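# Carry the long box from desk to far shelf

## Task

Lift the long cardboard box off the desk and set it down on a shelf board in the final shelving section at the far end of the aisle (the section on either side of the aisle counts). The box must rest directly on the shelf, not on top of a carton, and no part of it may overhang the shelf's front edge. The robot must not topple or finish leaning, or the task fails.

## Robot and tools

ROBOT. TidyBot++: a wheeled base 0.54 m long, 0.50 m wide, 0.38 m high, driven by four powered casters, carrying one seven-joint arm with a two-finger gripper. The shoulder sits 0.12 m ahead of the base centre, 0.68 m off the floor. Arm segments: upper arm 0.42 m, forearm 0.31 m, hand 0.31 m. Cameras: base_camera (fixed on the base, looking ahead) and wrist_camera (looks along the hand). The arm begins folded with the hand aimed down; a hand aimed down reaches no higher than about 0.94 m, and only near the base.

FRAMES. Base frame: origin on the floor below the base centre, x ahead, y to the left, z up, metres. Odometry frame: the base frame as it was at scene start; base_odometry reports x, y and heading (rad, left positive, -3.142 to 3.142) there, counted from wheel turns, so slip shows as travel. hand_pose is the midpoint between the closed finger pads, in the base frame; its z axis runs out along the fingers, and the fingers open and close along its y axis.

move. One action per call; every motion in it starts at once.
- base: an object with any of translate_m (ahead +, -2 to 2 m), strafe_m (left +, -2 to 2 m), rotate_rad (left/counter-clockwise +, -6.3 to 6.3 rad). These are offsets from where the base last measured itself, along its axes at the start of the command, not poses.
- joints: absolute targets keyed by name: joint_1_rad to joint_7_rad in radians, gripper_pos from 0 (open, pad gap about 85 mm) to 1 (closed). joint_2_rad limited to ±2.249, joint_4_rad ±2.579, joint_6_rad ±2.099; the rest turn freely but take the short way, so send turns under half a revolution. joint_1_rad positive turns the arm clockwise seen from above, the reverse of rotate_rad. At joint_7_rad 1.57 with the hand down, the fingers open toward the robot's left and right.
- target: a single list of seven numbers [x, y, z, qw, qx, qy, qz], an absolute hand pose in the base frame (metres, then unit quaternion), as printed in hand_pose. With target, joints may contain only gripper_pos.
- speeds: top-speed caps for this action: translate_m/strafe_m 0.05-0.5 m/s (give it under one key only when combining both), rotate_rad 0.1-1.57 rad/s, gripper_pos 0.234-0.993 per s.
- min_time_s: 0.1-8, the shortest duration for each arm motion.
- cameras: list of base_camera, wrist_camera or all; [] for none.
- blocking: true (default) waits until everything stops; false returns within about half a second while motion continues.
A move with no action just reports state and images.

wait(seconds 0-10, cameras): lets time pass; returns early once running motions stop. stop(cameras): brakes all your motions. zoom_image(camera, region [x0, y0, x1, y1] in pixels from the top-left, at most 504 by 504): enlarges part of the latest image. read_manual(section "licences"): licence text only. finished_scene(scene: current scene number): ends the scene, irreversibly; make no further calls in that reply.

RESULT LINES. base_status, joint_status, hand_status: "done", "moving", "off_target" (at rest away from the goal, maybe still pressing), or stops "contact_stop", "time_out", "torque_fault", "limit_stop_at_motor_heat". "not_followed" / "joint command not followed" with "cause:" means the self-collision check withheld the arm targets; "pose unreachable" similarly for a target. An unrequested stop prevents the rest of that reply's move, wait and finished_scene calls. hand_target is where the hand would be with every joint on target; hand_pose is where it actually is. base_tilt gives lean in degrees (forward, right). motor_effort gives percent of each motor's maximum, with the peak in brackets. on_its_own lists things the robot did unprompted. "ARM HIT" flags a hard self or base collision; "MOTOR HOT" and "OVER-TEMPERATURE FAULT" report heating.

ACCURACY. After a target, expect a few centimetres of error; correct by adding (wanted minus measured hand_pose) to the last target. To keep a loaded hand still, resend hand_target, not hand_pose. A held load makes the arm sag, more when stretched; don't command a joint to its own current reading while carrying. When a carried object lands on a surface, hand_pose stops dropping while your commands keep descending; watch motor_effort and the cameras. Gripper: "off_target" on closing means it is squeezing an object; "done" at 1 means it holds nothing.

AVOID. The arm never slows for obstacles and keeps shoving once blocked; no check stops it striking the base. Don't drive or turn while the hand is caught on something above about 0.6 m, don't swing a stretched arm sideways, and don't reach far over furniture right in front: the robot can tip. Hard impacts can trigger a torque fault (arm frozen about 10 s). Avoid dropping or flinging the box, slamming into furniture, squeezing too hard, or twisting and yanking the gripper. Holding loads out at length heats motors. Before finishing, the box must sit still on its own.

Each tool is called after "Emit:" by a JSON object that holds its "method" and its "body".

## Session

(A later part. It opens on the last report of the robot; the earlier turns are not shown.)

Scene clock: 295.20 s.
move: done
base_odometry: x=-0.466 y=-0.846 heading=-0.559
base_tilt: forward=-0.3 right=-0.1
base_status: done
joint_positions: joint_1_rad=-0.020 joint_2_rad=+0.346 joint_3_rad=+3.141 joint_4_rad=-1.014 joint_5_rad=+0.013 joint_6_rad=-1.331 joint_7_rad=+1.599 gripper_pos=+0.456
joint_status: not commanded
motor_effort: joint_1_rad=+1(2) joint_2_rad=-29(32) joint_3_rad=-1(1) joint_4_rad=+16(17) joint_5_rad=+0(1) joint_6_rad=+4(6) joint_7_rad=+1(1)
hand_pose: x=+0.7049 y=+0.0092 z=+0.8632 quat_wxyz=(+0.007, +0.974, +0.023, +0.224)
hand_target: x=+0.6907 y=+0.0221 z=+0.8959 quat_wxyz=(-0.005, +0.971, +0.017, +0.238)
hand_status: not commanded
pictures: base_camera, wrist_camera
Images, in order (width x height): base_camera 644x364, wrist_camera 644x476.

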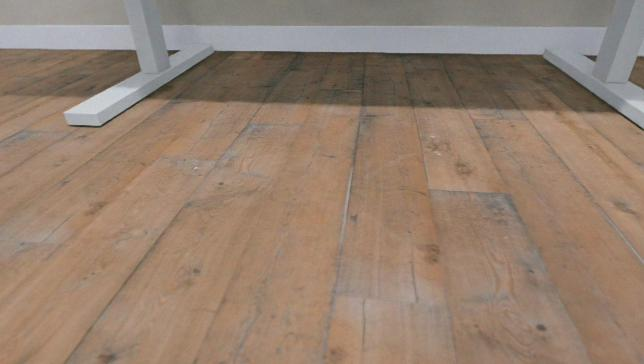

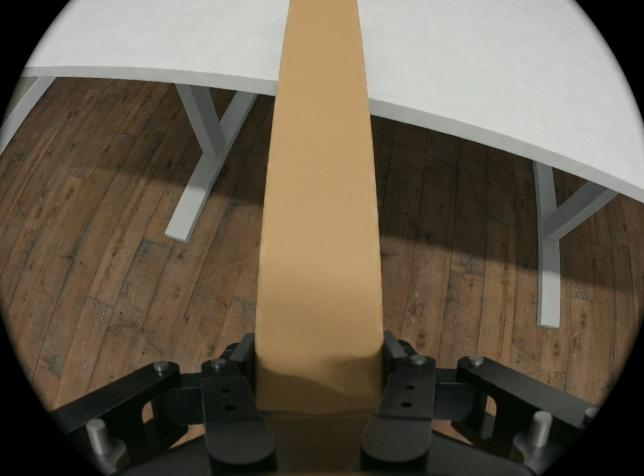

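Emit:
{"method": "move", "body": {"base": {"rotate_rad": 3.009}, "speeds": {"rotate_rad": 0.8}, "cameras": ["all"]}}

Scene clock: 304.27 s.
move: done
base_odometry: x=-0.466 y=-0.846 heading=+2.450
base_tilt: forward=-0.3 right=-0.1
base_status: done
joint_positions: joint_1_rad=-0.038 joint_2_rad=+0.346 joint_3_rad=+3.139 joint_4_rad=-1.013 joint_5_rad=+0.011 joint_6_rad=-1.331 joint_7_rad=+1.599 gripper_pos=+0.456
joint_status: not commanded
motor_effort: joint_1_rad=+0(4) joint_2_rad=-29(30) joint_3_rad=-1(3) joint_4_rad=+17(17) joint_5_rad=+0(2) joint_6_rad=+5(5) joint_7_rad=+0(2)
hand_pose: x=+0.7045 y=+0.0218 z=+0.8633 quat_wxyz=(+0.003, +0.974, +0.033, +0.224)
hand_target: x=+0.6907 y=+0.0221 z=+0.8959 quat_wxyz=(-0.005, +0.971, +0.017, +0.238)
hand_status: not commanded
pictures: base_camera, wrist_camera
Images, in order (width x height): base_camera 644x364, wrist_camera 644x476.

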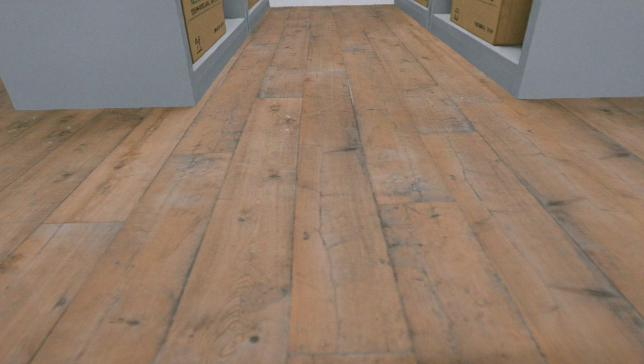

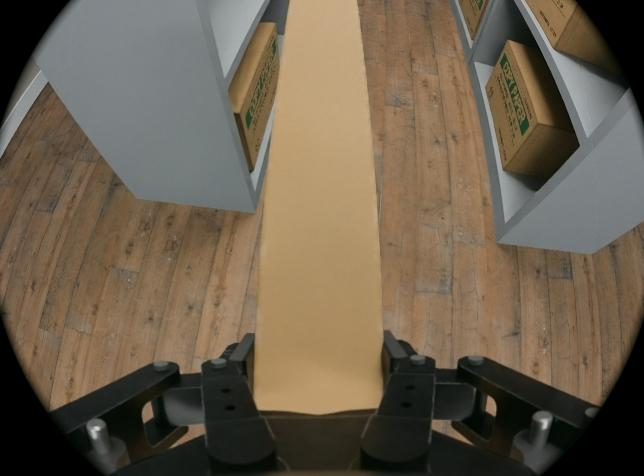

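Emit:
{"method": "move", "body": {"joints": {"joint_1_rad": 0.19, "joint_2_rad": 0.85, "joint_3_rad": 4.03, "joint_4_rad": -1.35, "joint_5_rad": -0.83, "joint_6_rad": -1.65, "joint_7_rad": 2.60}, "min_time_s": 3, "cameras": ["wrist_camera"]}}

Scene clock: 369.10 s.
move: done
base_odometry: x=-0.466 y=-0.846 heading=+2.450
base_tilt: forward=-0.4 right=-0.1
base_status: not commanded
joint_positions: joint_1_rad=+0.179 joint_2_rad=+0.828 joint_3_rad=+4.013 joint_4_rad=-1.325 joint_5_rad=-0.793 joint_6_rad=-1.602 joint_7_rad=+2.555 gripper_pos=+0.456
joint_status: all done
motor_effort: joint_1_rad=+1(2) joint_2_rad=-34(36) joint_3_rad=+6(6) joint_4_rad=+10(17) joint_5_rad=-2(3) joint_6_rad=-3(5) joint_7_rad=+1(2)
hand_pose: x=+0.5708 y=-0.2113 z=+0.5761 quat_wxyz=(-0.182, +0.982, -0.052, -0.016)
hand_target: x=+0.5601 y=-0.2010 z=+0.5700 quat_wxyz=(-0.215, +0.975, -0.052, -0.022)
hand_status: not commanded
Images, in order (width x height): wrist_camera 644x476.

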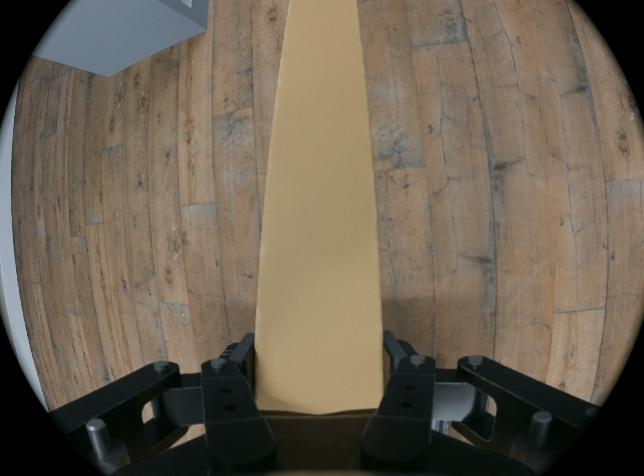

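Emit:
{"method": "move", "body": {"joints": {"joint_1_rad": 0.4175, "joint_2_rad": 1.3095, "joint_3_rad": 4.927, "joint_4_rad": -1.6765, "joint_5_rad": -1.66, "joint_6_rad": -1.96, "joint_7_rad": 3.612}, "min_time_s": 3, "cameras": ["all"]}}

Scene clock: 374.30 s.
move: done
base_odometry: x=-0.466 y=-0.846 heading=+2.450
base_tilt: forward=-0.4 right=-0.1
base_status: not commanded
joint_positions: joint_1_rad=+0.403 joint_2_rad=+1.281 joint_3_rad=+4.905 joint_4_rad=-1.653 joint_5_rad=-1.621 joint_6_rad=-1.913 joint_7_rad=+3.567 gripper_pos=+0.456
joint_status: all done
motor_effort: joint_1_rad=+1(2) joint_2_rad=-32(35) joint_3_rad=+12(13) joint_4_rad=+3(11) joint_5_rad=-3(4) joint_6_rad=-2(6) joint_7_rad=+1(1)
hand_pose: x=+0.4478 y=-0.4409 z=+0.5523 quat_wxyz=(+0.001, +0.981, -0.011, +0.195)
hand_target: x=+0.4453 y=-0.4389 z=+0.5498 quat_wxyz=(+0.000, +0.978, +0.000, +0.207)
hand_status: not commanded
pictures: base_camera, wrist_camera
Images, in order (width x height): base_camera 644x364, wrist_camera 644x476.

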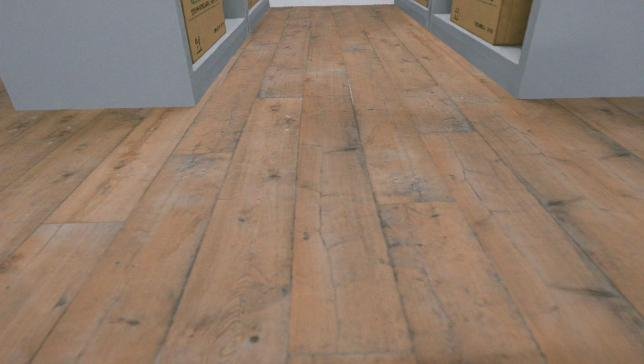

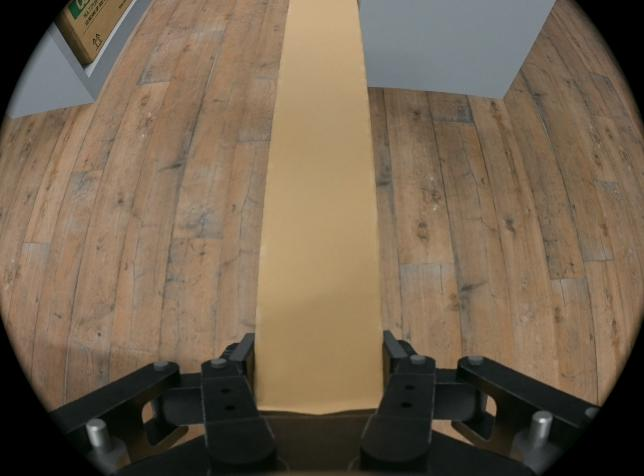

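Emit:
{"method": "move", "body": {"base": {"translate_m": 1.2}, "speeds": {"translate_m": 0.35}, "cameras": ["all"]}}

Scene clock: 386.20 s.
move: done
base_odometry: x=-1.391 y=-0.080 heading=+2.450
base_tilt: forward=-0.4 right=+0.0
base_status: done
joint_positions: joint_1_rad=+0.415 joint_2_rad=+1.286 joint_3_rad=+4.907 joint_4_rad=-1.659 joint_5_rad=-1.628 joint_6_rad=-1.916 joint_7_rad=+3.569 gripper_pos=+0.456
joint_status: not commanded
motor_effort: joint_1_rad=+0(4) joint_2_rad=-32(34) joint_3_rad=+12(13) joint_4_rad=+3(5) joint_5_rad=-3(4) joint_6_rad=-1(2) joint_7_rad=+1(1)
hand_pose: x=+0.4427 y=-0.4445 z=+0.5512 quat_wxyz=(+0.002, +0.980, -0.018, +0.196)
hand_target: x=+0.4453 y=-0.4389 z=+0.5498 quat_wxyz=(+0.000, +0.978, +0.000, +0.207)
hand_status: not commanded
pictures: base_camera, wrist_camera
Images, in order (width x height): base_camera 644x364, wrist_camera 644x476.

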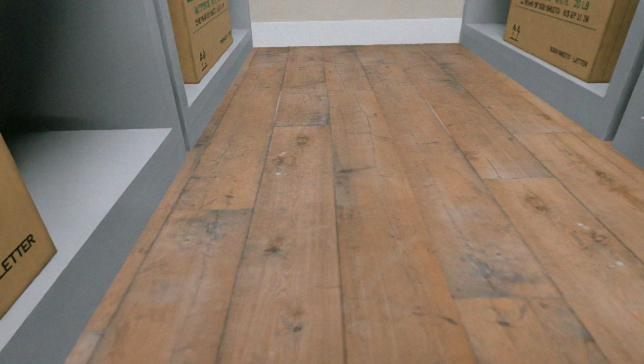

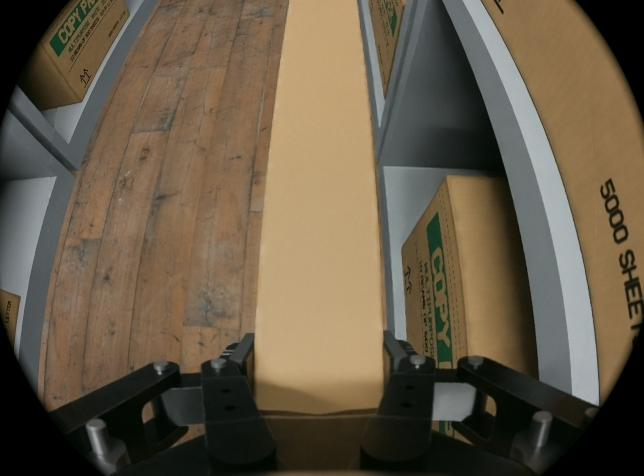

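Emit:
{"method": "move", "body": {"base": {"strafe_m": -0.05}, "speeds": {"strafe_m": 0.1}}}

Emit:
{"method": "move", "body": {"base": {"rotate_rad": 0.02}, "cameras": ["all"]}}

Scene clock: 396.50 s.
move: done
base_odometry: x=-1.359 y=-0.041 heading=+2.451
base_tilt: forward=-0.3 right=-0.1
base_status: done
joint_positions: joint_1_rad=+0.416 joint_2_rad=+1.287 joint_3_rad=+4.908 joint_4_rad=-1.659 joint_5_rad=-1.629 joint_6_rad=-1.919 joint_7_rad=+3.569 gripper_pos=+0.456
joint_status: not commanded
motor_effort: joint_1_rad=+0(3) joint_2_rad=-32(33) joint_3_rad=+12(13) joint_4_rad=+4(4) joint_5_rad=-3(4) joint_6_rad=-1(3) joint_7_rad=+0(1)
hand_pose: x=+0.4423 y=-0.4443 z=+0.5511 quat_wxyz=(+0.002, +0.980, -0.018, +0.197)
hand_target: x=+0.4453 y=-0.4389 z=+0.5498 quat_wxyz=(+0.000, +0.978, +0.000, +0.207)
hand_status: not commanded
pictures: none

Scene clock: 397.10 s.
move: done
base_odometry: x=-1.359 y=-0.041 heading=+2.470
base_tilt: forward=-0.4 right=+0.0
base_status: done
joint_positions: joint_1_rad=+0.414 joint_2_rad=+1.287 joint_3_rad=+4.908 joint_4_rad=-1.659 joint_5_rad=-1.629 joint_6_rad=-1.921 joint_7_rad=+3.569 gripper_pos=+0.456
joint_status: not commanded
motor_effort: joint_1_rad=+1(5) joint_2_rad=-33(33) joint_3_rad=+12(13) joint_4_rad=+4(4) joint_5_rad=-3(3) joint_6_rad=-2(2) joint_7_rad=+1(1)
hand_pose: x=+0.4434 y=-0.4432 z=+0.5513 quat_wxyz=(+0.001, +0.980, -0.017, +0.197)
hand_target: x=+0.4453 y=-0.4389 z=+0.5498 quat_wxyz=(+0.000, +0.978, +0.000, +0.207)
hand_status: not commanded
pictures: base_camera, wrist_camera
Images, in order (width x height): base_camera 644x364, wrist_camera 644x476.

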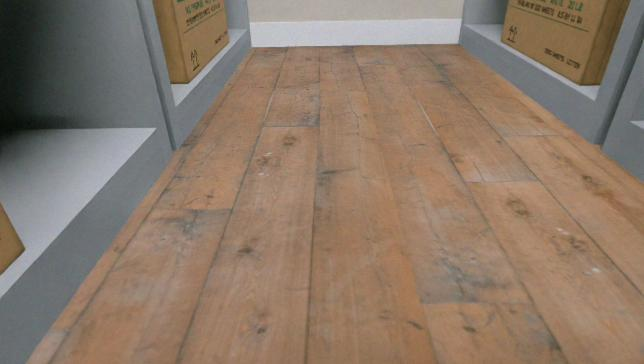

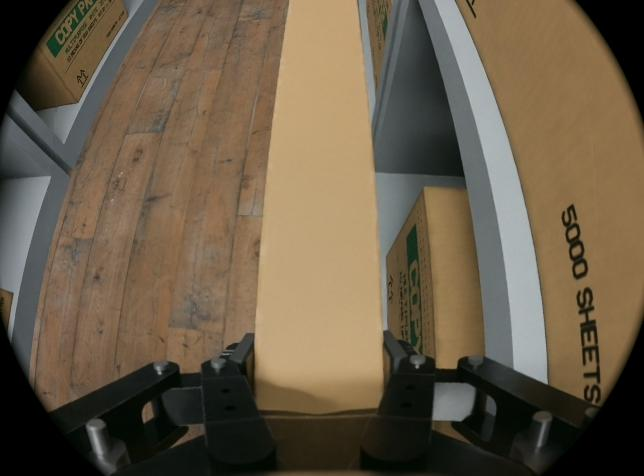

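Emit:
{"method": "move", "body": {"base": {"translate_m": 0.55}, "speeds": {"translate_m": 0.3}, "cameras": ["all"]}}

Scene clock: 404.17 s.
move: done
base_odometry: x=-1.789 y=+0.301 heading=+2.470
base_tilt: forward=-0.3 right=-0.1
base_status: done
joint_positions: joint_1_rad=+0.415 joint_2_rad=+1.289 joint_3_rad=+4.909 joint_4_rad=-1.660 joint_5_rad=-1.630 joint_6_rad=-1.921 joint_7_rad=+3.569 gripper_pos=+0.456
joint_status: not commanded
motor_effort: joint_1_rad=+1(4) joint_2_rad=-32(33) joint_3_rad=+12(13) joint_4_rad=+4(5) joint_5_rad=-3(4) joint_6_rad=-2(3) joint_7_rad=+1(1)
hand_pose: x=+0.4427 y=-0.4437 z=+0.5509 quat_wxyz=(+0.001, +0.980, -0.018, +0.197)
hand_target: x=+0.4453 y=-0.4389 z=+0.5498 quat_wxyz=(+0.000, +0.978, +0.000, +0.207)
hand_status: not commanded
pictures: base_camera, wrist_camera
Images, in order (width x height): base_camera 644x364, wrist_camera 644x476.

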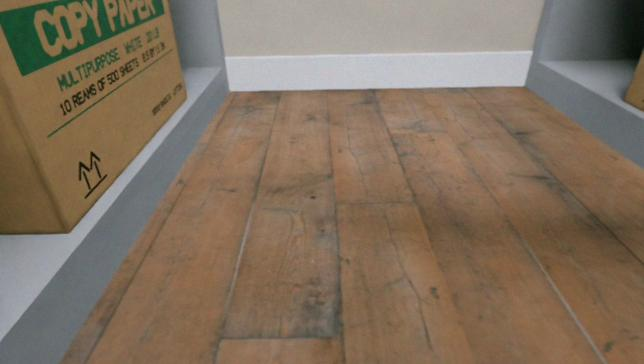

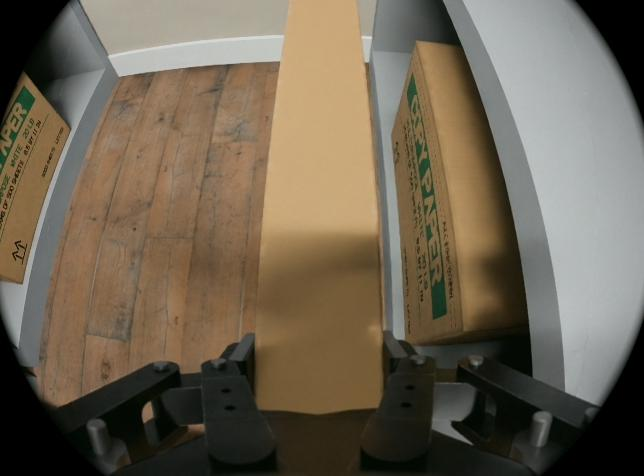

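Emit:
{"method": "move", "body": {"base": {"rotate_rad": -0.04, "strafe_m": -0.03}, "speeds": {"strafe_m": 0.1}, "cameras": ["all"]}}

Scene clock: 423.23 s.
move: done
base_odometry: x=-1.771 y=+0.325 heading=+2.430
base_tilt: forward=-0.4 right=-0.1
base_status: done
joint_positions: joint_1_rad=+0.424 joint_2_rad=+1.289 joint_3_rad=+4.910 joint_4_rad=-1.660 joint_5_rad=-1.630 joint_6_rad=-1.924 joint_7_rad=+3.569 gripper_pos=+0.456
joint_status: not commanded
motor_effort: joint_1_rad=+1(5) joint_2_rad=-32(34) joint_3_rad=+12(13) joint_4_rad=+4(4) joint_5_rad=-3(4) joint_6_rad=-2(3) joint_7_rad=+1(1)
hand_pose: x=+0.4391 y=-0.4457 z=+0.5509 quat_wxyz=(+0.001, +0.980, -0.022, +0.197)
hand_target: x=+0.4453 y=-0.4389 z=+0.5498 quat_wxyz=(+0.000, +0.978, +0.000, +0.207)
hand_status: not commanded
pictures: base_camera, wrist_camera
Images, in order (width x height): base_camera 644x364, wrist_camera 644x476.

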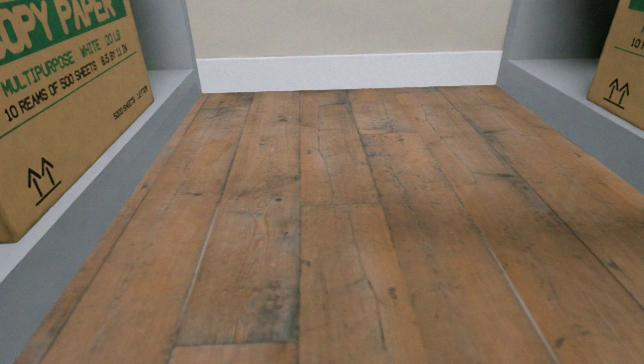

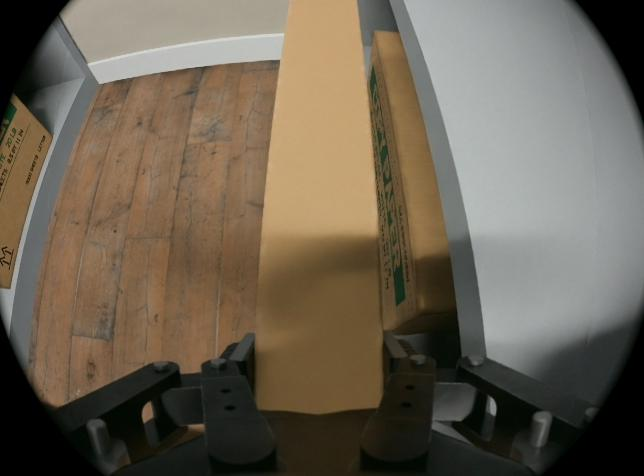

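Emit:
{"method": "move", "body": {"base": {"translate_m": 0.44}, "speeds": {"translate_m": 0.25}, "cameras": ["all"]}}

Scene clock: 430.57 s.
move: done
base_odometry: x=-2.104 y=+0.612 heading=+2.430
base_tilt: forward=-0.4 right=+0.0
base_status: done
joint_positions: joint_1_rad=+0.418 joint_2_rad=+1.290 joint_3_rad=+4.910 joint_4_rad=-1.661 joint_5_rad=-1.631 joint_6_rad=-1.924 joint_7_rad=+3.569 gripper_pos=+0.456
joint_status: not commanded
motor_effort: joint_1_rad=+1(3) joint_2_rad=-32(34) joint_3_rad=+12(13) joint_4_rad=+4(5) joint_5_rad=-3(4) joint_6_rad=-2(2) joint_7_rad=+1(1)
hand_pose: x=+0.4413 y=-0.4441 z=+0.5507 quat_wxyz=(+0.000, +0.980, -0.020, +0.197)
hand_target: x=+0.4453 y=-0.4389 z=+0.5498 quat_wxyz=(+0.000, +0.978, +0.000, +0.207)
hand_status: not commanded
pictures: base_camera, wrist_camera
Images, in order (width x height): base_camera 644x364, wrist_camera 644x476.

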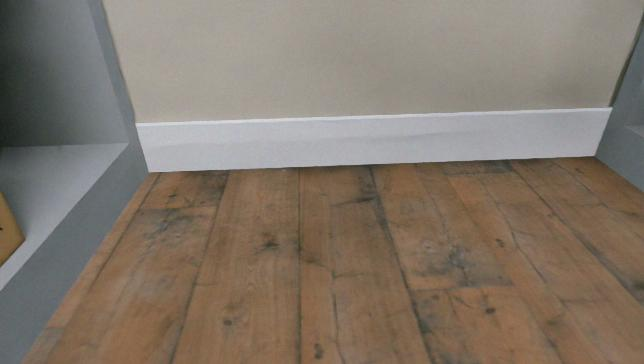

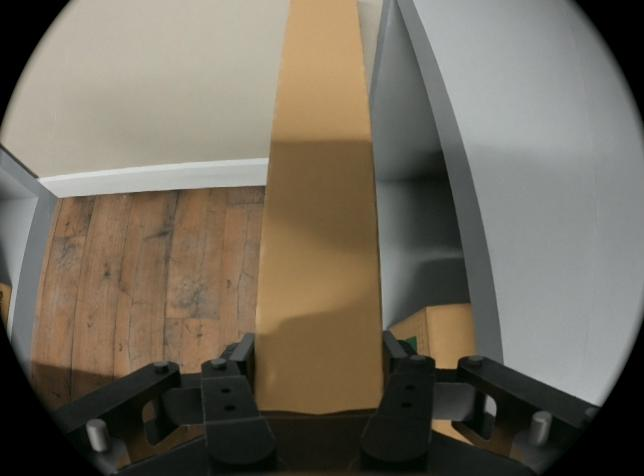

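Emit:
{"method": "zoom_image", "body": {"camera": "wrist_camera", "region": [370, 140, 570, 340]}}

Emit:
{"method": "move", "body": {"base": {"strafe_m": -0.06}, "speeds": {"strafe_m": 0.1}, "cameras": ["all"]}}

Emit:
{"method": "zoom_image", "body": {"camera": "wrist_camera", "region": [370, 140, 570, 340]}}

Scaled by 2.520.

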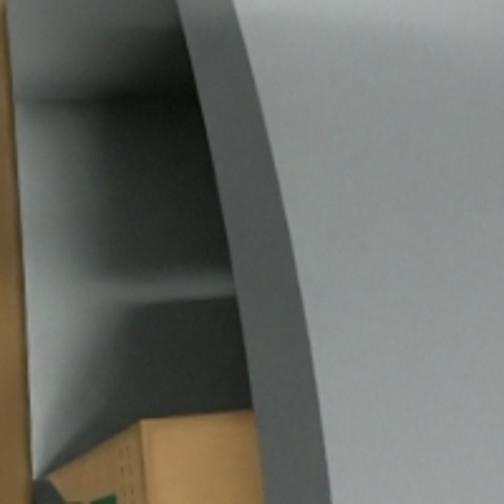

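Scene clock: 446.73 s.
move: done
base_odometry: x=-2.065 y=+0.658 heading=+2.430
base_tilt: forward=-0.4 right=-0.1
base_status: done
joint_positions: joint_1_rad=+0.418 joint_2_rad=+1.291 joint_3_rad=+4.911 joint_4_rad=-1.661 joint_5_rad=-1.631 joint_6_rad=-1.936 joint_7_rad=+3.569 gripper_pos=+0.456
joint_status: not commanded
motor_effort: joint_1_rad=+2(2) joint_2_rad=-32(34) joint_3_rad=+12(14) joint_4_rad=+4(4) joint_5_rad=-3(5) joint_6_rad=-1(2) joint_7_rad=+0(1)
hand_pose: x=+0.4430 y=-0.4406 z=+0.5512 quat_wxyz=(-0.005, +0.980, -0.018, +0.200)
hand_target: x=+0.4453 y=-0.4389 z=+0.5498 quat_wxyz=(+0.000, +0.978, +0.000, +0.207)
hand_status: not commanded
pictures: base_camera, wrist_camera
Images, in order (width x height): base_camera 644x364, wrist_camera 644x476.

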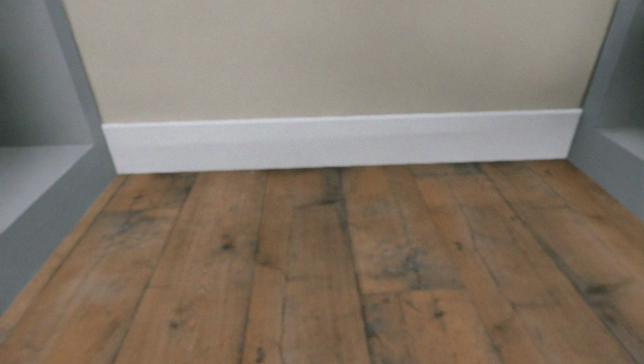

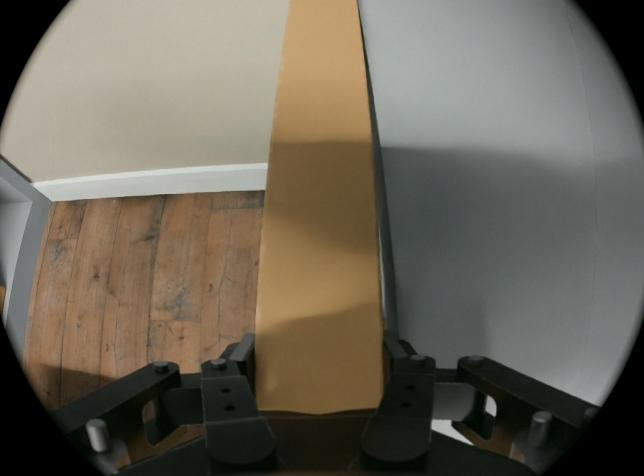

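Scaled by 2.520.

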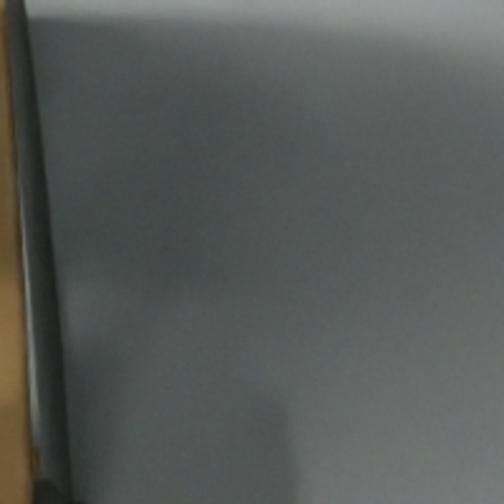

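Emit:
{"method": "move", "body": {"joints": {"joint_1_rad": 0.42, "joint_2_rad": 1.265, "joint_3_rad": 4.955, "joint_4_rad": -1.64, "joint_5_rad": -1.62, "joint_6_rad": -1.985, "joint_7_rad": 3.575}, "min_time_s": 2, "cameras": ["wrist_camera"]}}

Scene clock: 466.03 s.
move: done
base_odometry: x=-2.065 y=+0.658 heading=+2.430
base_tilt: forward=-0.4 right=+0.0
base_status: not commanded
joint_positions: joint_1_rad=+0.418 joint_2_rad=+1.291 joint_3_rad=+4.928 joint_4_rad=-1.660 joint_5_rad=-1.631 joint_6_rad=-1.946 joint_7_rad=+3.569 gripper_pos=+0.456
joint_status: all done
motor_effort: joint_1_rad=+2(3) joint_2_rad=-32(33) joint_3_rad=+13(13) joint_4_rad=+3(4) joint_5_rad=-3(4) joint_6_rad=-1(3) joint_7_rad=+0(1)
hand_pose: x=+0.4414 y=-0.4414 z=+0.5562 quat_wxyz=(-0.001, +0.980, -0.018, +0.198)
hand_target: x=+0.4443 y=-0.4380 z=+0.5770 quat_wxyz=(-0.003, +0.979, -0.005, +0.205)
hand_status: not commanded
Images, in order (width x height): wrist_camera 644x476.

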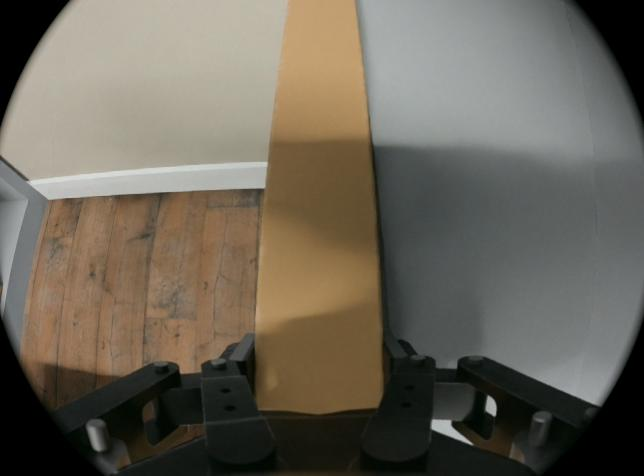

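Emit:
{"method": "move", "body": {"joints": {"joint_1_rad": 0.42, "joint_2_rad": 1.215, "joint_3_rad": 4.96, "joint_4_rad": -1.62, "joint_5_rad": -1.61, "joint_6_rad": -2.0, "joint_7_rad": 3.56}, "min_time_s": 2, "cameras": ["wrist_camera"]}}

Scene clock: 472.67 s.
move: done
base_odometry: x=-2.065 y=+0.658 heading=+2.430
base_tilt: forward=-0.3 right=+0.0
base_status: not commanded
joint_positions: joint_1_rad=+0.418 joint_2_rad=+1.284 joint_3_rad=+4.937 joint_4_rad=-1.645 joint_5_rad=-1.631 joint_6_rad=-1.953 joint_7_rad=+3.569 gripper_pos=+0.456
joint_status: all done
motor_effort: joint_1_rad=+1(2) joint_2_rad=-32(34) joint_3_rad=+12(13) joint_4_rad=+4(4) joint_5_rad=-3(4) joint_6_rad=-2(3) joint_7_rad=+1(1)
hand_pose: x=+0.4443 y=-0.4429 z=+0.5627 quat_wxyz=(+0.001, +0.980, -0.010, +0.199)
hand_target: x=+0.4503 y=-0.4368 z=+0.6031 quat_wxyz=(-0.001, +0.975, -0.001, +0.222)
hand_status: not commanded
Images, in order (width x height): wrist_camera 644x476.

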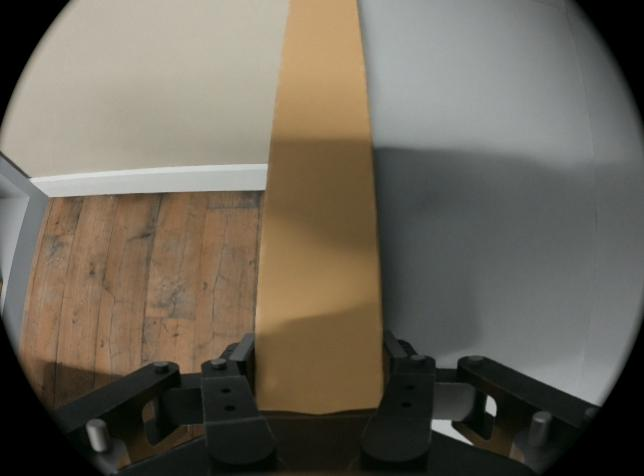

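Emit:
{"method": "move", "body": {"base": {"strafe_m": -0.05}, "speeds": {"strafe_m": 0.1}, "cameras": ["wrist_camera"]}}

Scene clock: 477.00 s.
move: done
base_odometry: x=-2.033 y=+0.696 heading=+2.431
base_tilt: forward=-0.4 right=-0.1
base_status: done
joint_positions: joint_1_rad=+0.410 joint_2_rad=+1.280 joint_3_rad=+4.937 joint_4_rad=-1.645 joint_5_rad=-1.579 joint_6_rad=-2.043 joint_7_rad=+3.569 gripper_pos=+0.456
joint_status: not commanded
motor_effort: joint_1_rad=+4(5) joint_2_rad=-33(35) joint_3_rad=+15(15) joint_4_rad=+6(8) joint_5_rad=-9(13) joint_6_rad=+6(12) joint_7_rad=+2(3)
hand_pose: x=+0.4464 y=-0.4091 z=+0.5656 quat_wxyz=(-0.051, +0.979, -0.007, +0.198)
hand_target: x=+0.4503 y=-0.4368 z=+0.6031 quat_wxyz=(-0.001, +0.975, -0.001, +0.222)
hand_status: not commanded
Images, in order (width x height): wrist_camera 644x476.

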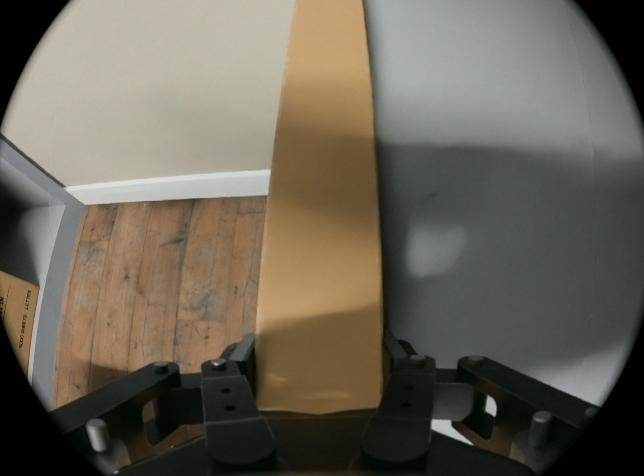

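Emit:
{"method": "move", "body": {"base": {"strafe_m": 0.06}, "speeds": {"strafe_m": 0.1}, "cameras": ["wrist_camera"]}}

Scene clock: 482.60 s.
move: done
base_odometry: x=-2.072 y=+0.650 heading=+2.430
base_tilt: forward=-0.4 right=-0.1
base_status: done
joint_positions: joint_1_rad=+0.414 joint_2_rad=+1.279 joint_3_rad=+4.941 joint_4_rad=-1.638 joint_5_rad=-1.601 joint_6_rad=-2.016 joint_7_rad=+3.569 gripper_pos=+0.456
joint_status: not commanded
motor_effort: joint_1_rad=+0(4) joint_2_rad=-32(33) joint_3_rad=+12(14) joint_4_rad=+3(6) joint_5_rad=-3(9) joint_6_rad=-2(6) joint_7_rad=+1(2)
hand_pose: x=+0.4471 y=-0.4219 z=+0.5673 quat_wxyz=(-0.031, +0.979, -0.004, +0.200)
hand_target: x=+0.4503 y=-0.4368 z=+0.6031 quat_wxyz=(-0.001, +0.975, -0.001, +0.222)
hand_status: not commanded
Images, in order (width x height): wrist_camera 644x476.

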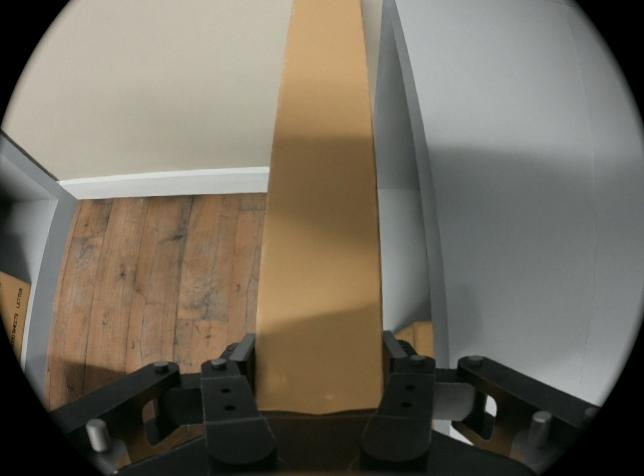

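Emit:
{"method": "move", "body": {"joints": {"joint_1_rad": 0.43, "joint_2_rad": 1.165, "joint_3_rad": 4.99, "joint_4_rad": -1.58, "joint_5_rad": -1.60, "joint_6_rad": -1.95, "joint_7_rad": 3.51}, "min_time_s": 2, "cameras": ["wrist_camera"]}}

Scene clock: 492.07 s.
move: done
base_odometry: x=-2.072 y=+0.650 heading=+2.430
base_tilt: forward=-0.4 right=-0.1
base_status: not commanded
joint_positions: joint_1_rad=+0.414 joint_2_rad=+1.234 joint_3_rad=+4.967 joint_4_rad=-1.605 joint_5_rad=-1.601 joint_6_rad=-1.997 joint_7_rad=+3.552 gripper_pos=+0.456
joint_status: all done
motor_effort: joint_1_rad=+1(2) joint_2_rad=-32(34) joint_3_rad=+12(13) joint_4_rad=+4(5) joint_5_rad=-3(4) joint_6_rad=-2(3) joint_7_rad=+0(1)
hand_pose: x=+0.4500 y=-0.4364 z=+0.5958 quat_wxyz=(-0.004, +0.979, +0.001, +0.205)
hand_target: x=+0.4415 y=-0.4626 z=+0.6341 quat_wxyz=(+0.038, +0.975, -0.019, +0.218)
hand_status: not commanded
Images, in order (width x height): wrist_camera 644x476.

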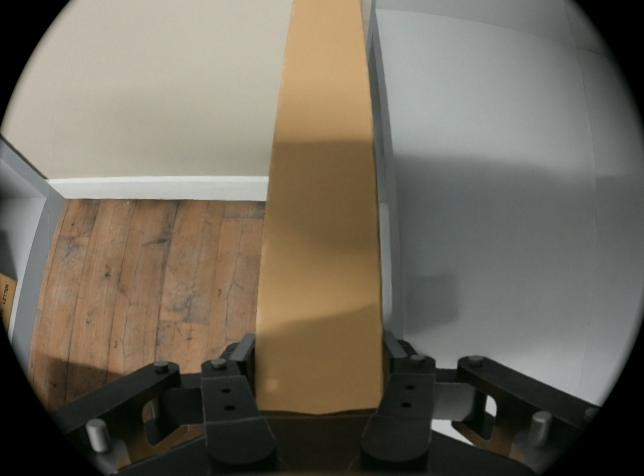

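Emit:
{"method": "move", "body": {"base": {"strafe_m": -0.05}, "speeds": {"strafe_m": 0.1}, "cameras": ["wrist_camera"]}}

Scene clock: 496.17 s.
move: done
base_odometry: x=-2.039 y=+0.688 heading=+2.431
base_tilt: forward=-0.3 right=-0.1
base_status: done
joint_positions: joint_1_rad=+0.422 joint_2_rad=+1.232 joint_3_rad=+4.968 joint_4_rad=-1.601 joint_5_rad=-1.601 joint_6_rad=-1.993 joint_7_rad=+3.552 gripper_pos=+0.456
joint_status: not commanded
motor_effort: joint_1_rad=+1(4) joint_2_rad=-33(34) joint_3_rad=+12(12) joint_4_rad=+4(5) joint_5_rad=-3(4) joint_6_rad=-1(2) joint_7_rad=+1(1)
hand_pose: x=+0.4469 y=-0.4406 z=+0.5969 quat_wxyz=(+0.000, +0.979, -0.001, +0.205)
hand_target: x=+0.4415 y=-0.4626 z=+0.6341 quat_wxyz=(+0.038, +0.975, -0.019, +0.218)
hand_status: not commanded
Images, in order (width x height): wrist_camera 644x476.

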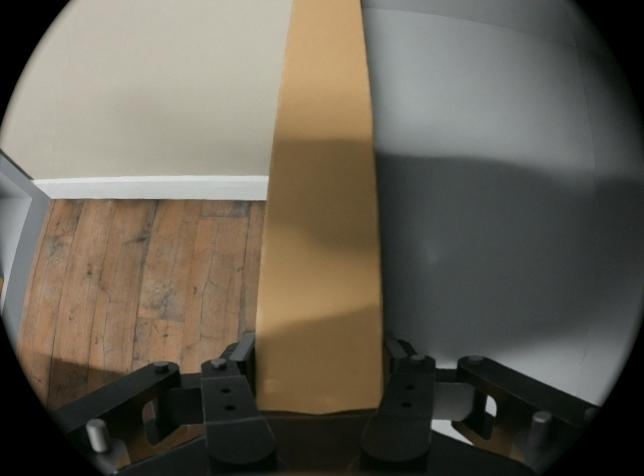

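Emit:
{"method": "move", "body": {"base": {"strafe_m": -0.06}, "speeds": {"strafe_m": 0.1}, "cameras": ["wrist_camera", "base_camera"]}}

Scene clock: 499.03 s.
move: done
base_odometry: x=-2.000 y=+0.734 heading=+2.431
base_tilt: forward=-0.3 right=-0.1
base_status: done
joint_positions: joint_1_rad=+0.426 joint_2_rad=+1.230 joint_3_rad=+4.969 joint_4_rad=-1.600 joint_5_rad=-1.601 joint_6_rad=-1.990 joint_7_rad=+3.552 gripper_pos=+0.456
joint_status: not commanded
motor_effort: joint_1_rad=+1(4) joint_2_rad=-32(33) joint_3_rad=+12(13) joint_4_rad=+4(5) joint_5_rad=-3(4) joint_6_rad=-1(3) joint_7_rad=+1(1)
hand_pose: x=+0.4448 y=-0.4430 z=+0.5976 quat_wxyz=(+0.002, +0.979, -0.003, +0.205)
hand_target: x=+0.4415 y=-0.4626 z=+0.6341 quat_wxyz=(+0.038, +0.975, -0.019, +0.218)
hand_status: not commanded
pictures: base_camera, wrist_camera
Images, in order (width x height): base_camera 644x364, wrist_camera 644x476.

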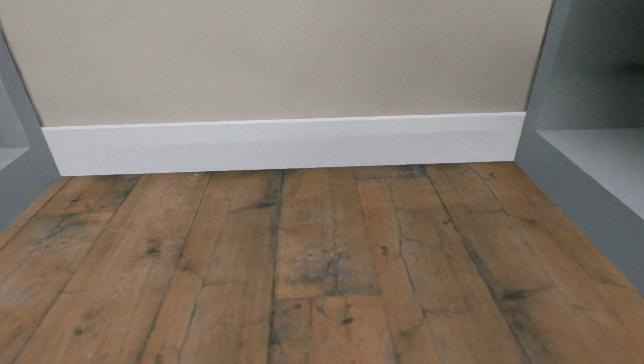

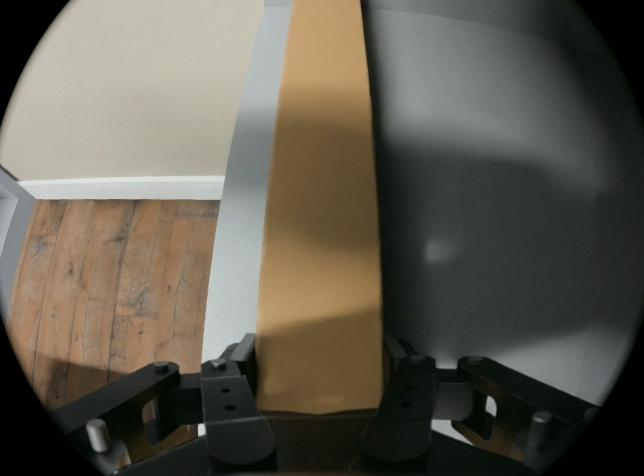

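Emit:
{"method": "move", "body": {"base": {"strafe_m": -0.045}, "speeds": {"strafe_m": 0.1}}}

Emit:
{"method": "move", "body": {"joints": {"joint_1_rad": 0.42, "joint_2_rad": 1.29, "joint_3_rad": 4.92, "joint_4_rad": -1.65, "joint_5_rad": -1.655, "joint_6_rad": -1.93, "joint_7_rad": 3.61}, "min_time_s": 2.5, "cameras": ["wrist_camera"]}}

Scene clock: 508.73 s.
move: done
base_odometry: x=-1.971 y=+0.769 heading=+2.432
base_tilt: forward=-0.4 right=-0.1
base_status: done
joint_positions: joint_1_rad=+0.427 joint_2_rad=+1.229 joint_3_rad=+4.969 joint_4_rad=-1.600 joint_5_rad=-1.601 joint_6_rad=-1.989 joint_7_rad=+3.552 gripper_pos=+0.456
joint_status: not commanded
motor_effort: joint_1_rad=+1(4) joint_2_rad=-32(33) joint_3_rad=+12(12) joint_4_rad=+4(5) joint_5_rad=-3(4) joint_6_rad=-2(3) joint_7_rad=+0(1)
hand_pose: x=+0.4442 y=-0.4437 z=+0.5981 quat_wxyz=(+0.003, +0.979, -0.003, +0.205)
hand_target: x=+0.4415 y=-0.4626 z=+0.6341 quat_wxyz=(+0.038, +0.975, -0.019, +0.218)
hand_status: not commanded
pictures: none

Scene clock: 511.53 s.
move: done
base_odometry: x=-1.971 y=+0.768 heading=+2.432
base_tilt: forward=-0.4 right=+0.0
base_status: not commanded
joint_positions: joint_1_rad=+0.427 joint_2_rad=+1.254 joint_3_rad=+4.944 joint_4_rad=-1.626 joint_5_rad=-1.618 joint_6_rad=-1.978 joint_7_rad=+3.571 gripper_pos=+0.456
joint_status: all done
motor_effort: joint_1_rad=+0(1) joint_2_rad=-29(34) joint_3_rad=+10(13) joint_4_rad=+3(5) joint_5_rad=-3(4) joint_6_rad=+0(3) joint_7_rad=+1(2)
hand_pose: x=+0.4450 y=-0.4413 z=+0.5796 quat_wxyz=(-0.003, +0.978, -0.004, +0.208)
hand_target: x=+0.4474 y=-0.4490 z=+0.5566 quat_wxyz=(+0.012, +0.979, +0.008, +0.205)
hand_status: not commanded
Images, in order (width x height): wrist_camera 644x476.

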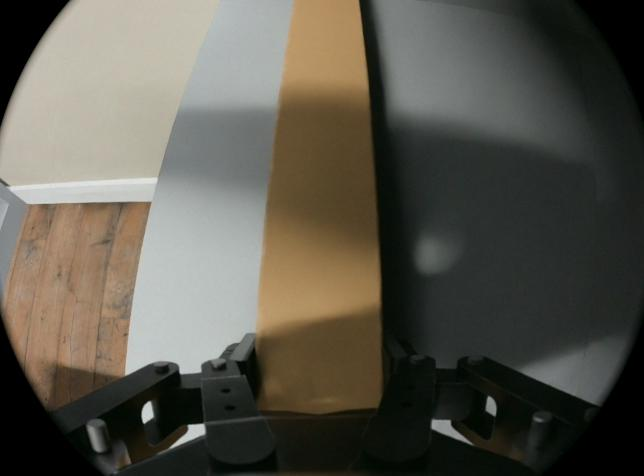

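Emit:
{"method": "move", "body": {"joints": {"joint_1_rad": 0.42, "joint_2_rad": 1.315, "joint_3_rad": 4.905, "joint_4_rad": -1.665, "joint_5_rad": -1.67, "joint_6_rad": -1.92, "joint_7_rad": 3.62}, "min_time_s": 2, "cameras": ["wrist_camera"]}}

Emit:
{"method": "move", "body": {"joints": {"joint_1_rad": 0.42, "joint_2_rad": 1.33, "joint_3_rad": 4.895, "joint_4_rad": -1.675, "joint_5_rad": -1.68, "joint_6_rad": -1.91, "joint_7_rad": 3.63}, "min_time_s": 2, "cameras": ["wrist_camera"]}}

Scene clock: 517.00 s.
move: done
base_odometry: x=-1.971 y=+0.768 heading=+2.432
base_tilt: forward=-0.4 right=-0.1
base_status: not commanded
joint_positions: joint_1_rad=+0.427 joint_2_rad=+1.255 joint_3_rad=+4.942 joint_4_rad=-1.641 joint_5_rad=-1.631 joint_6_rad=-1.970 joint_7_rad=+3.579 gripper_pos=+0.456
joint_status: all done
motor_effort: joint_1_rad=+0(1) joint_2_rad=-27(31) joint_3_rad=+9(11) joint_4_rad=+4(5) joint_5_rad=-3(4) joint_6_rad=+1(3) joint_7_rad=+0(1)
hand_pose: x=+0.4447 y=-0.4438 z=+0.5787 quat_wxyz=(+0.004, +0.977, -0.006, +0.213)
hand_target: x=+0.4464 y=-0.4481 z=+0.5411 quat_wxyz=(+0.010, +0.979, +0.006, +0.203)
hand_status: not commanded
Images, in order (width x height): wrist_camera 644x476.

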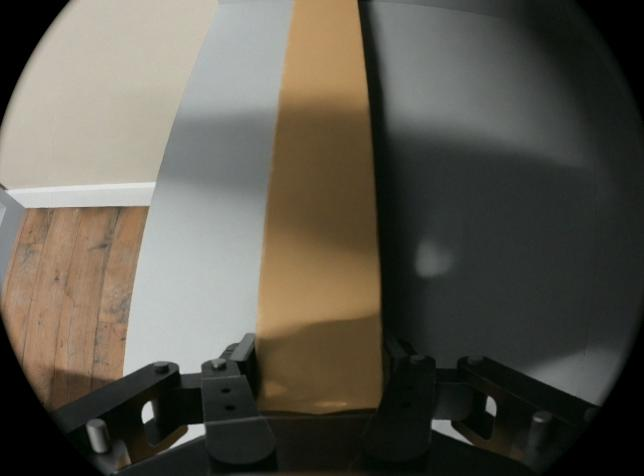

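Scene clock: 519.30 s.
move: done
base_odometry: x=-1.971 y=+0.768 heading=+2.432
base_tilt: forward=-0.4 right=-0.1
base_status: not commanded
joint_positions: joint_1_rad=+0.427 joint_2_rad=+1.257 joint_3_rad=+4.941 joint_4_rad=-1.652 joint_5_rad=-1.643 joint_6_rad=-1.961 joint_7_rad=+3.586 gripper_pos=+0.456
joint_status: all done
motor_effort: joint_1_rad=-1(1) joint_2_rad=-24(27) joint_3_rad=+7(10) joint_4_rad=+4(5) joint_5_rad=-3(4) joint_6_rad=+1(2) joint_7_rad=+1(1)
hand_pose: x=+0.4446 y=-0.4469 z=+0.5776 quat_wxyz=(+0.010, +0.976, -0.007, +0.218)
hand_target: x=+0.4452 y=-0.4485 z=+0.5313 quat_wxyz=(+0.010, +0.980, +0.007, +0.201)
hand_status: not commanded
Images, in order (width x height): wrist_camera 644x476.

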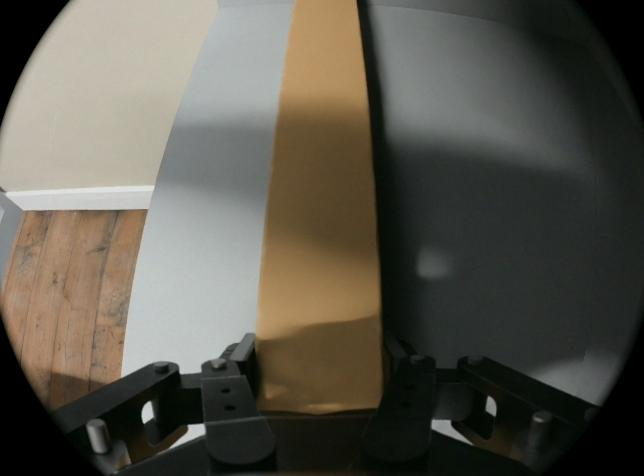

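Emit:
{"method": "move", "body": {"joints": {"joint_5_rad": -1.59, "joint_6_rad": -1.905}, "min_time_s": 1.5, "cameras": ["wrist_camera"]}}

Scene clock: 534.57 s.
move: done
base_odometry: x=-1.971 y=+0.768 heading=+2.432
base_tilt: forward=-0.4 right=+0.0
base_status: not commanded
joint_positions: joint_1_rad=+0.427 joint_2_rad=+1.257 joint_3_rad=+4.941 joint_4_rad=-1.652 joint_5_rad=-1.638 joint_6_rad=-1.961 joint_7_rad=+3.586 gripper_pos=+0.456
joint_status: all done
motor_effort: joint_1_rad=+0(1) joint_2_rad=-23(25) joint_3_rad=+8(8) joint_4_rad=+3(4) joint_5_rad=-2(4) joint_6_rad=+1(2) joint_7_rad=+0(2)
hand_pose: x=+0.4433 y=-0.4461 z=+0.5770 quat_wxyz=(+0.009, +0.976, -0.007, +0.215)
hand_target: x=+0.4227 y=-0.4375 z=+0.5227 quat_wxyz=(-0.010, +0.987, -0.005, +0.163)
hand_status: not commanded
Images, in order (width x height): wrist_camera 644x476.

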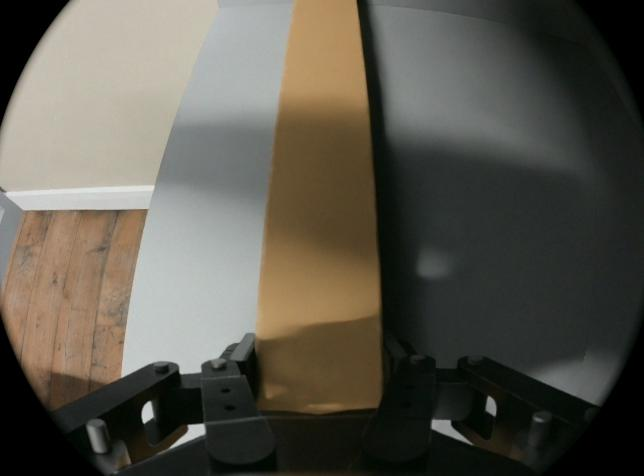

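Emit:
{"method": "move", "body": {"joints": {"gripper_pos": 0.1}, "speeds": {"gripper_pos": 0.234}, "cameras": ["wrist_camera"]}}

Scene clock: 539.27 s.
move: done
base_odometry: x=-1.971 y=+0.768 heading=+2.432
base_tilt: forward=-0.4 right=-0.1
base_status: not commanded
joint_positions: joint_1_rad=+0.426 joint_2_rad=+1.296 joint_3_rad=+4.917 joint_4_rad=-1.653 joint_5_rad=-1.626 joint_6_rad=-1.948 joint_7_rad=+3.597 gripper_pos=+0.100
joint_status: all done
motor_effort: joint_1_rad=+0(2) joint_2_rad=-32(32) joint_3_rad=+12(12) joint_4_rad=+4(4) joint_5_rad=-2(3) joint_6_rad=-2(2) joint_7_rad=+1(1)
hand_pose: x=+0.4391 y=-0.4412 z=+0.5511 quat_wxyz=(-0.006, +0.981, -0.006, +0.196)
hand_target: x=+0.4227 y=-0.4375 z=+0.5227 quat_wxyz=(-0.010, +0.987, -0.005, +0.163)
hand_status: not commanded
Images, in order (width x height): wrist_camera 644x476.

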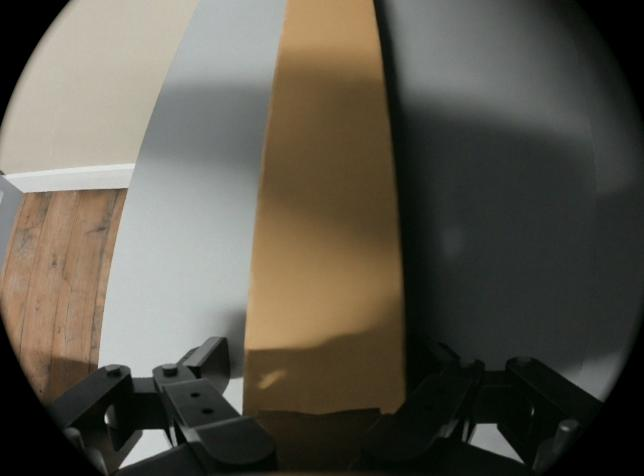

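Emit:
{"method": "move", "body": {"joints": {"gripper_pos": 0.0, "joint_1_rad": 0.43, "joint_2_rad": 1.19, "joint_3_rad": 4.975, "joint_4_rad": -1.60, "joint_5_rad": -1.60, "joint_6_rad": -1.97, "joint_7_rad": 3.53}, "min_time_s": 3, "cameras": ["wrist_camera"]}}

Scene clock: 546.03 s.
move: done
base_odometry: x=-1.971 y=+0.768 heading=+2.432
base_tilt: forward=-0.3 right=-0.1
base_status: not commanded
joint_positions: joint_1_rad=+0.426 joint_2_rad=+1.253 joint_3_rad=+4.955 joint_4_rad=-1.624 joint_5_rad=-1.626 joint_6_rad=-1.948 joint_7_rad=+3.573 gripper_pos=+0.000
joint_status: all done
motor_effort: joint_1_rad=+0(2) joint_2_rad=-32(33) joint_3_rad=+12(13) joint_4_rad=+3(5) joint_5_rad=-3(4) joint_6_rad=-1(3) joint_7_rad=+1(2)
hand_pose: x=+0.4421 y=-0.4528 z=+0.5823 quat_wxyz=(+0.017, +0.979, -0.004, +0.203)
hand_target: x=+0.4422 y=-0.4523 z=+0.6175 quat_wxyz=(+0.020, +0.976, -0.016, +0.217)
hand_status: not commanded
Images, in order (width x height): wrist_camera 644x476.

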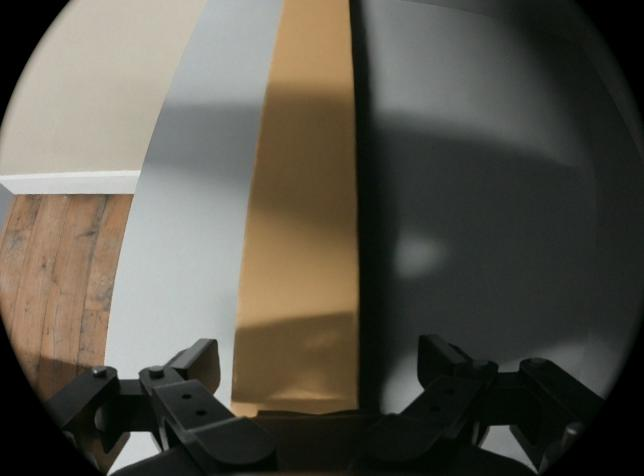

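Emit:
{"method": "move", "body": {"joints": {"joint_1_rad": 0.43, "joint_2_rad": 1.12, "joint_3_rad": 5.01, "joint_4_rad": -1.555, "joint_5_rad": -1.555, "joint_6_rad": -2.03, "joint_7_rad": 3.49}, "min_time_s": 3, "cameras": ["wrist_camera"]}}

Scene clock: 552.57 s.
move: done
base_odometry: x=-1.971 y=+0.768 heading=+2.432
base_tilt: forward=-0.3 right=-0.1
base_status: not commanded
joint_positions: joint_1_rad=+0.426 joint_2_rad=+1.184 joint_3_rad=+4.989 joint_4_rad=-1.580 joint_5_rad=-1.593 joint_6_rad=-1.984 joint_7_rad=+3.534 gripper_pos=+0.000
joint_status: all done
motor_effort: joint_1_rad=+0(2) joint_2_rad=-31(33) joint_3_rad=+12(13) joint_4_rad=+5(6) joint_5_rad=-3(4) joint_6_rad=-1(2) joint_7_rad=+1(1)
hand_pose: x=+0.4445 y=-0.4504 z=+0.6249 quat_wxyz=(+0.020, +0.977, -0.004, +0.213)
hand_target: x=+0.4413 y=-0.4404 z=+0.6601 quat_wxyz=(+0.009, +0.974, -0.017, +0.226)
hand_status: not commanded
Images, in order (width x height): wrist_camera 644x476.

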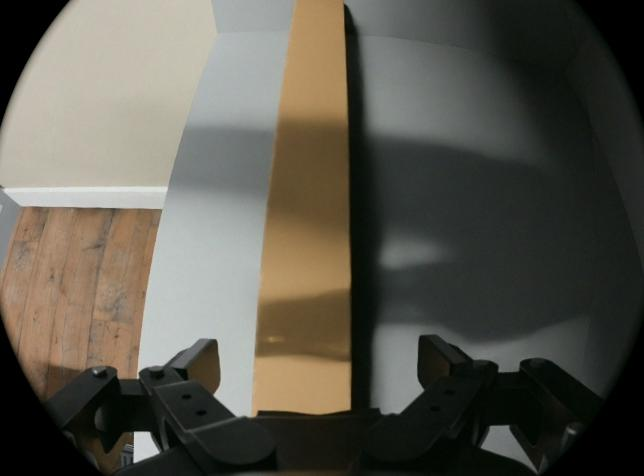

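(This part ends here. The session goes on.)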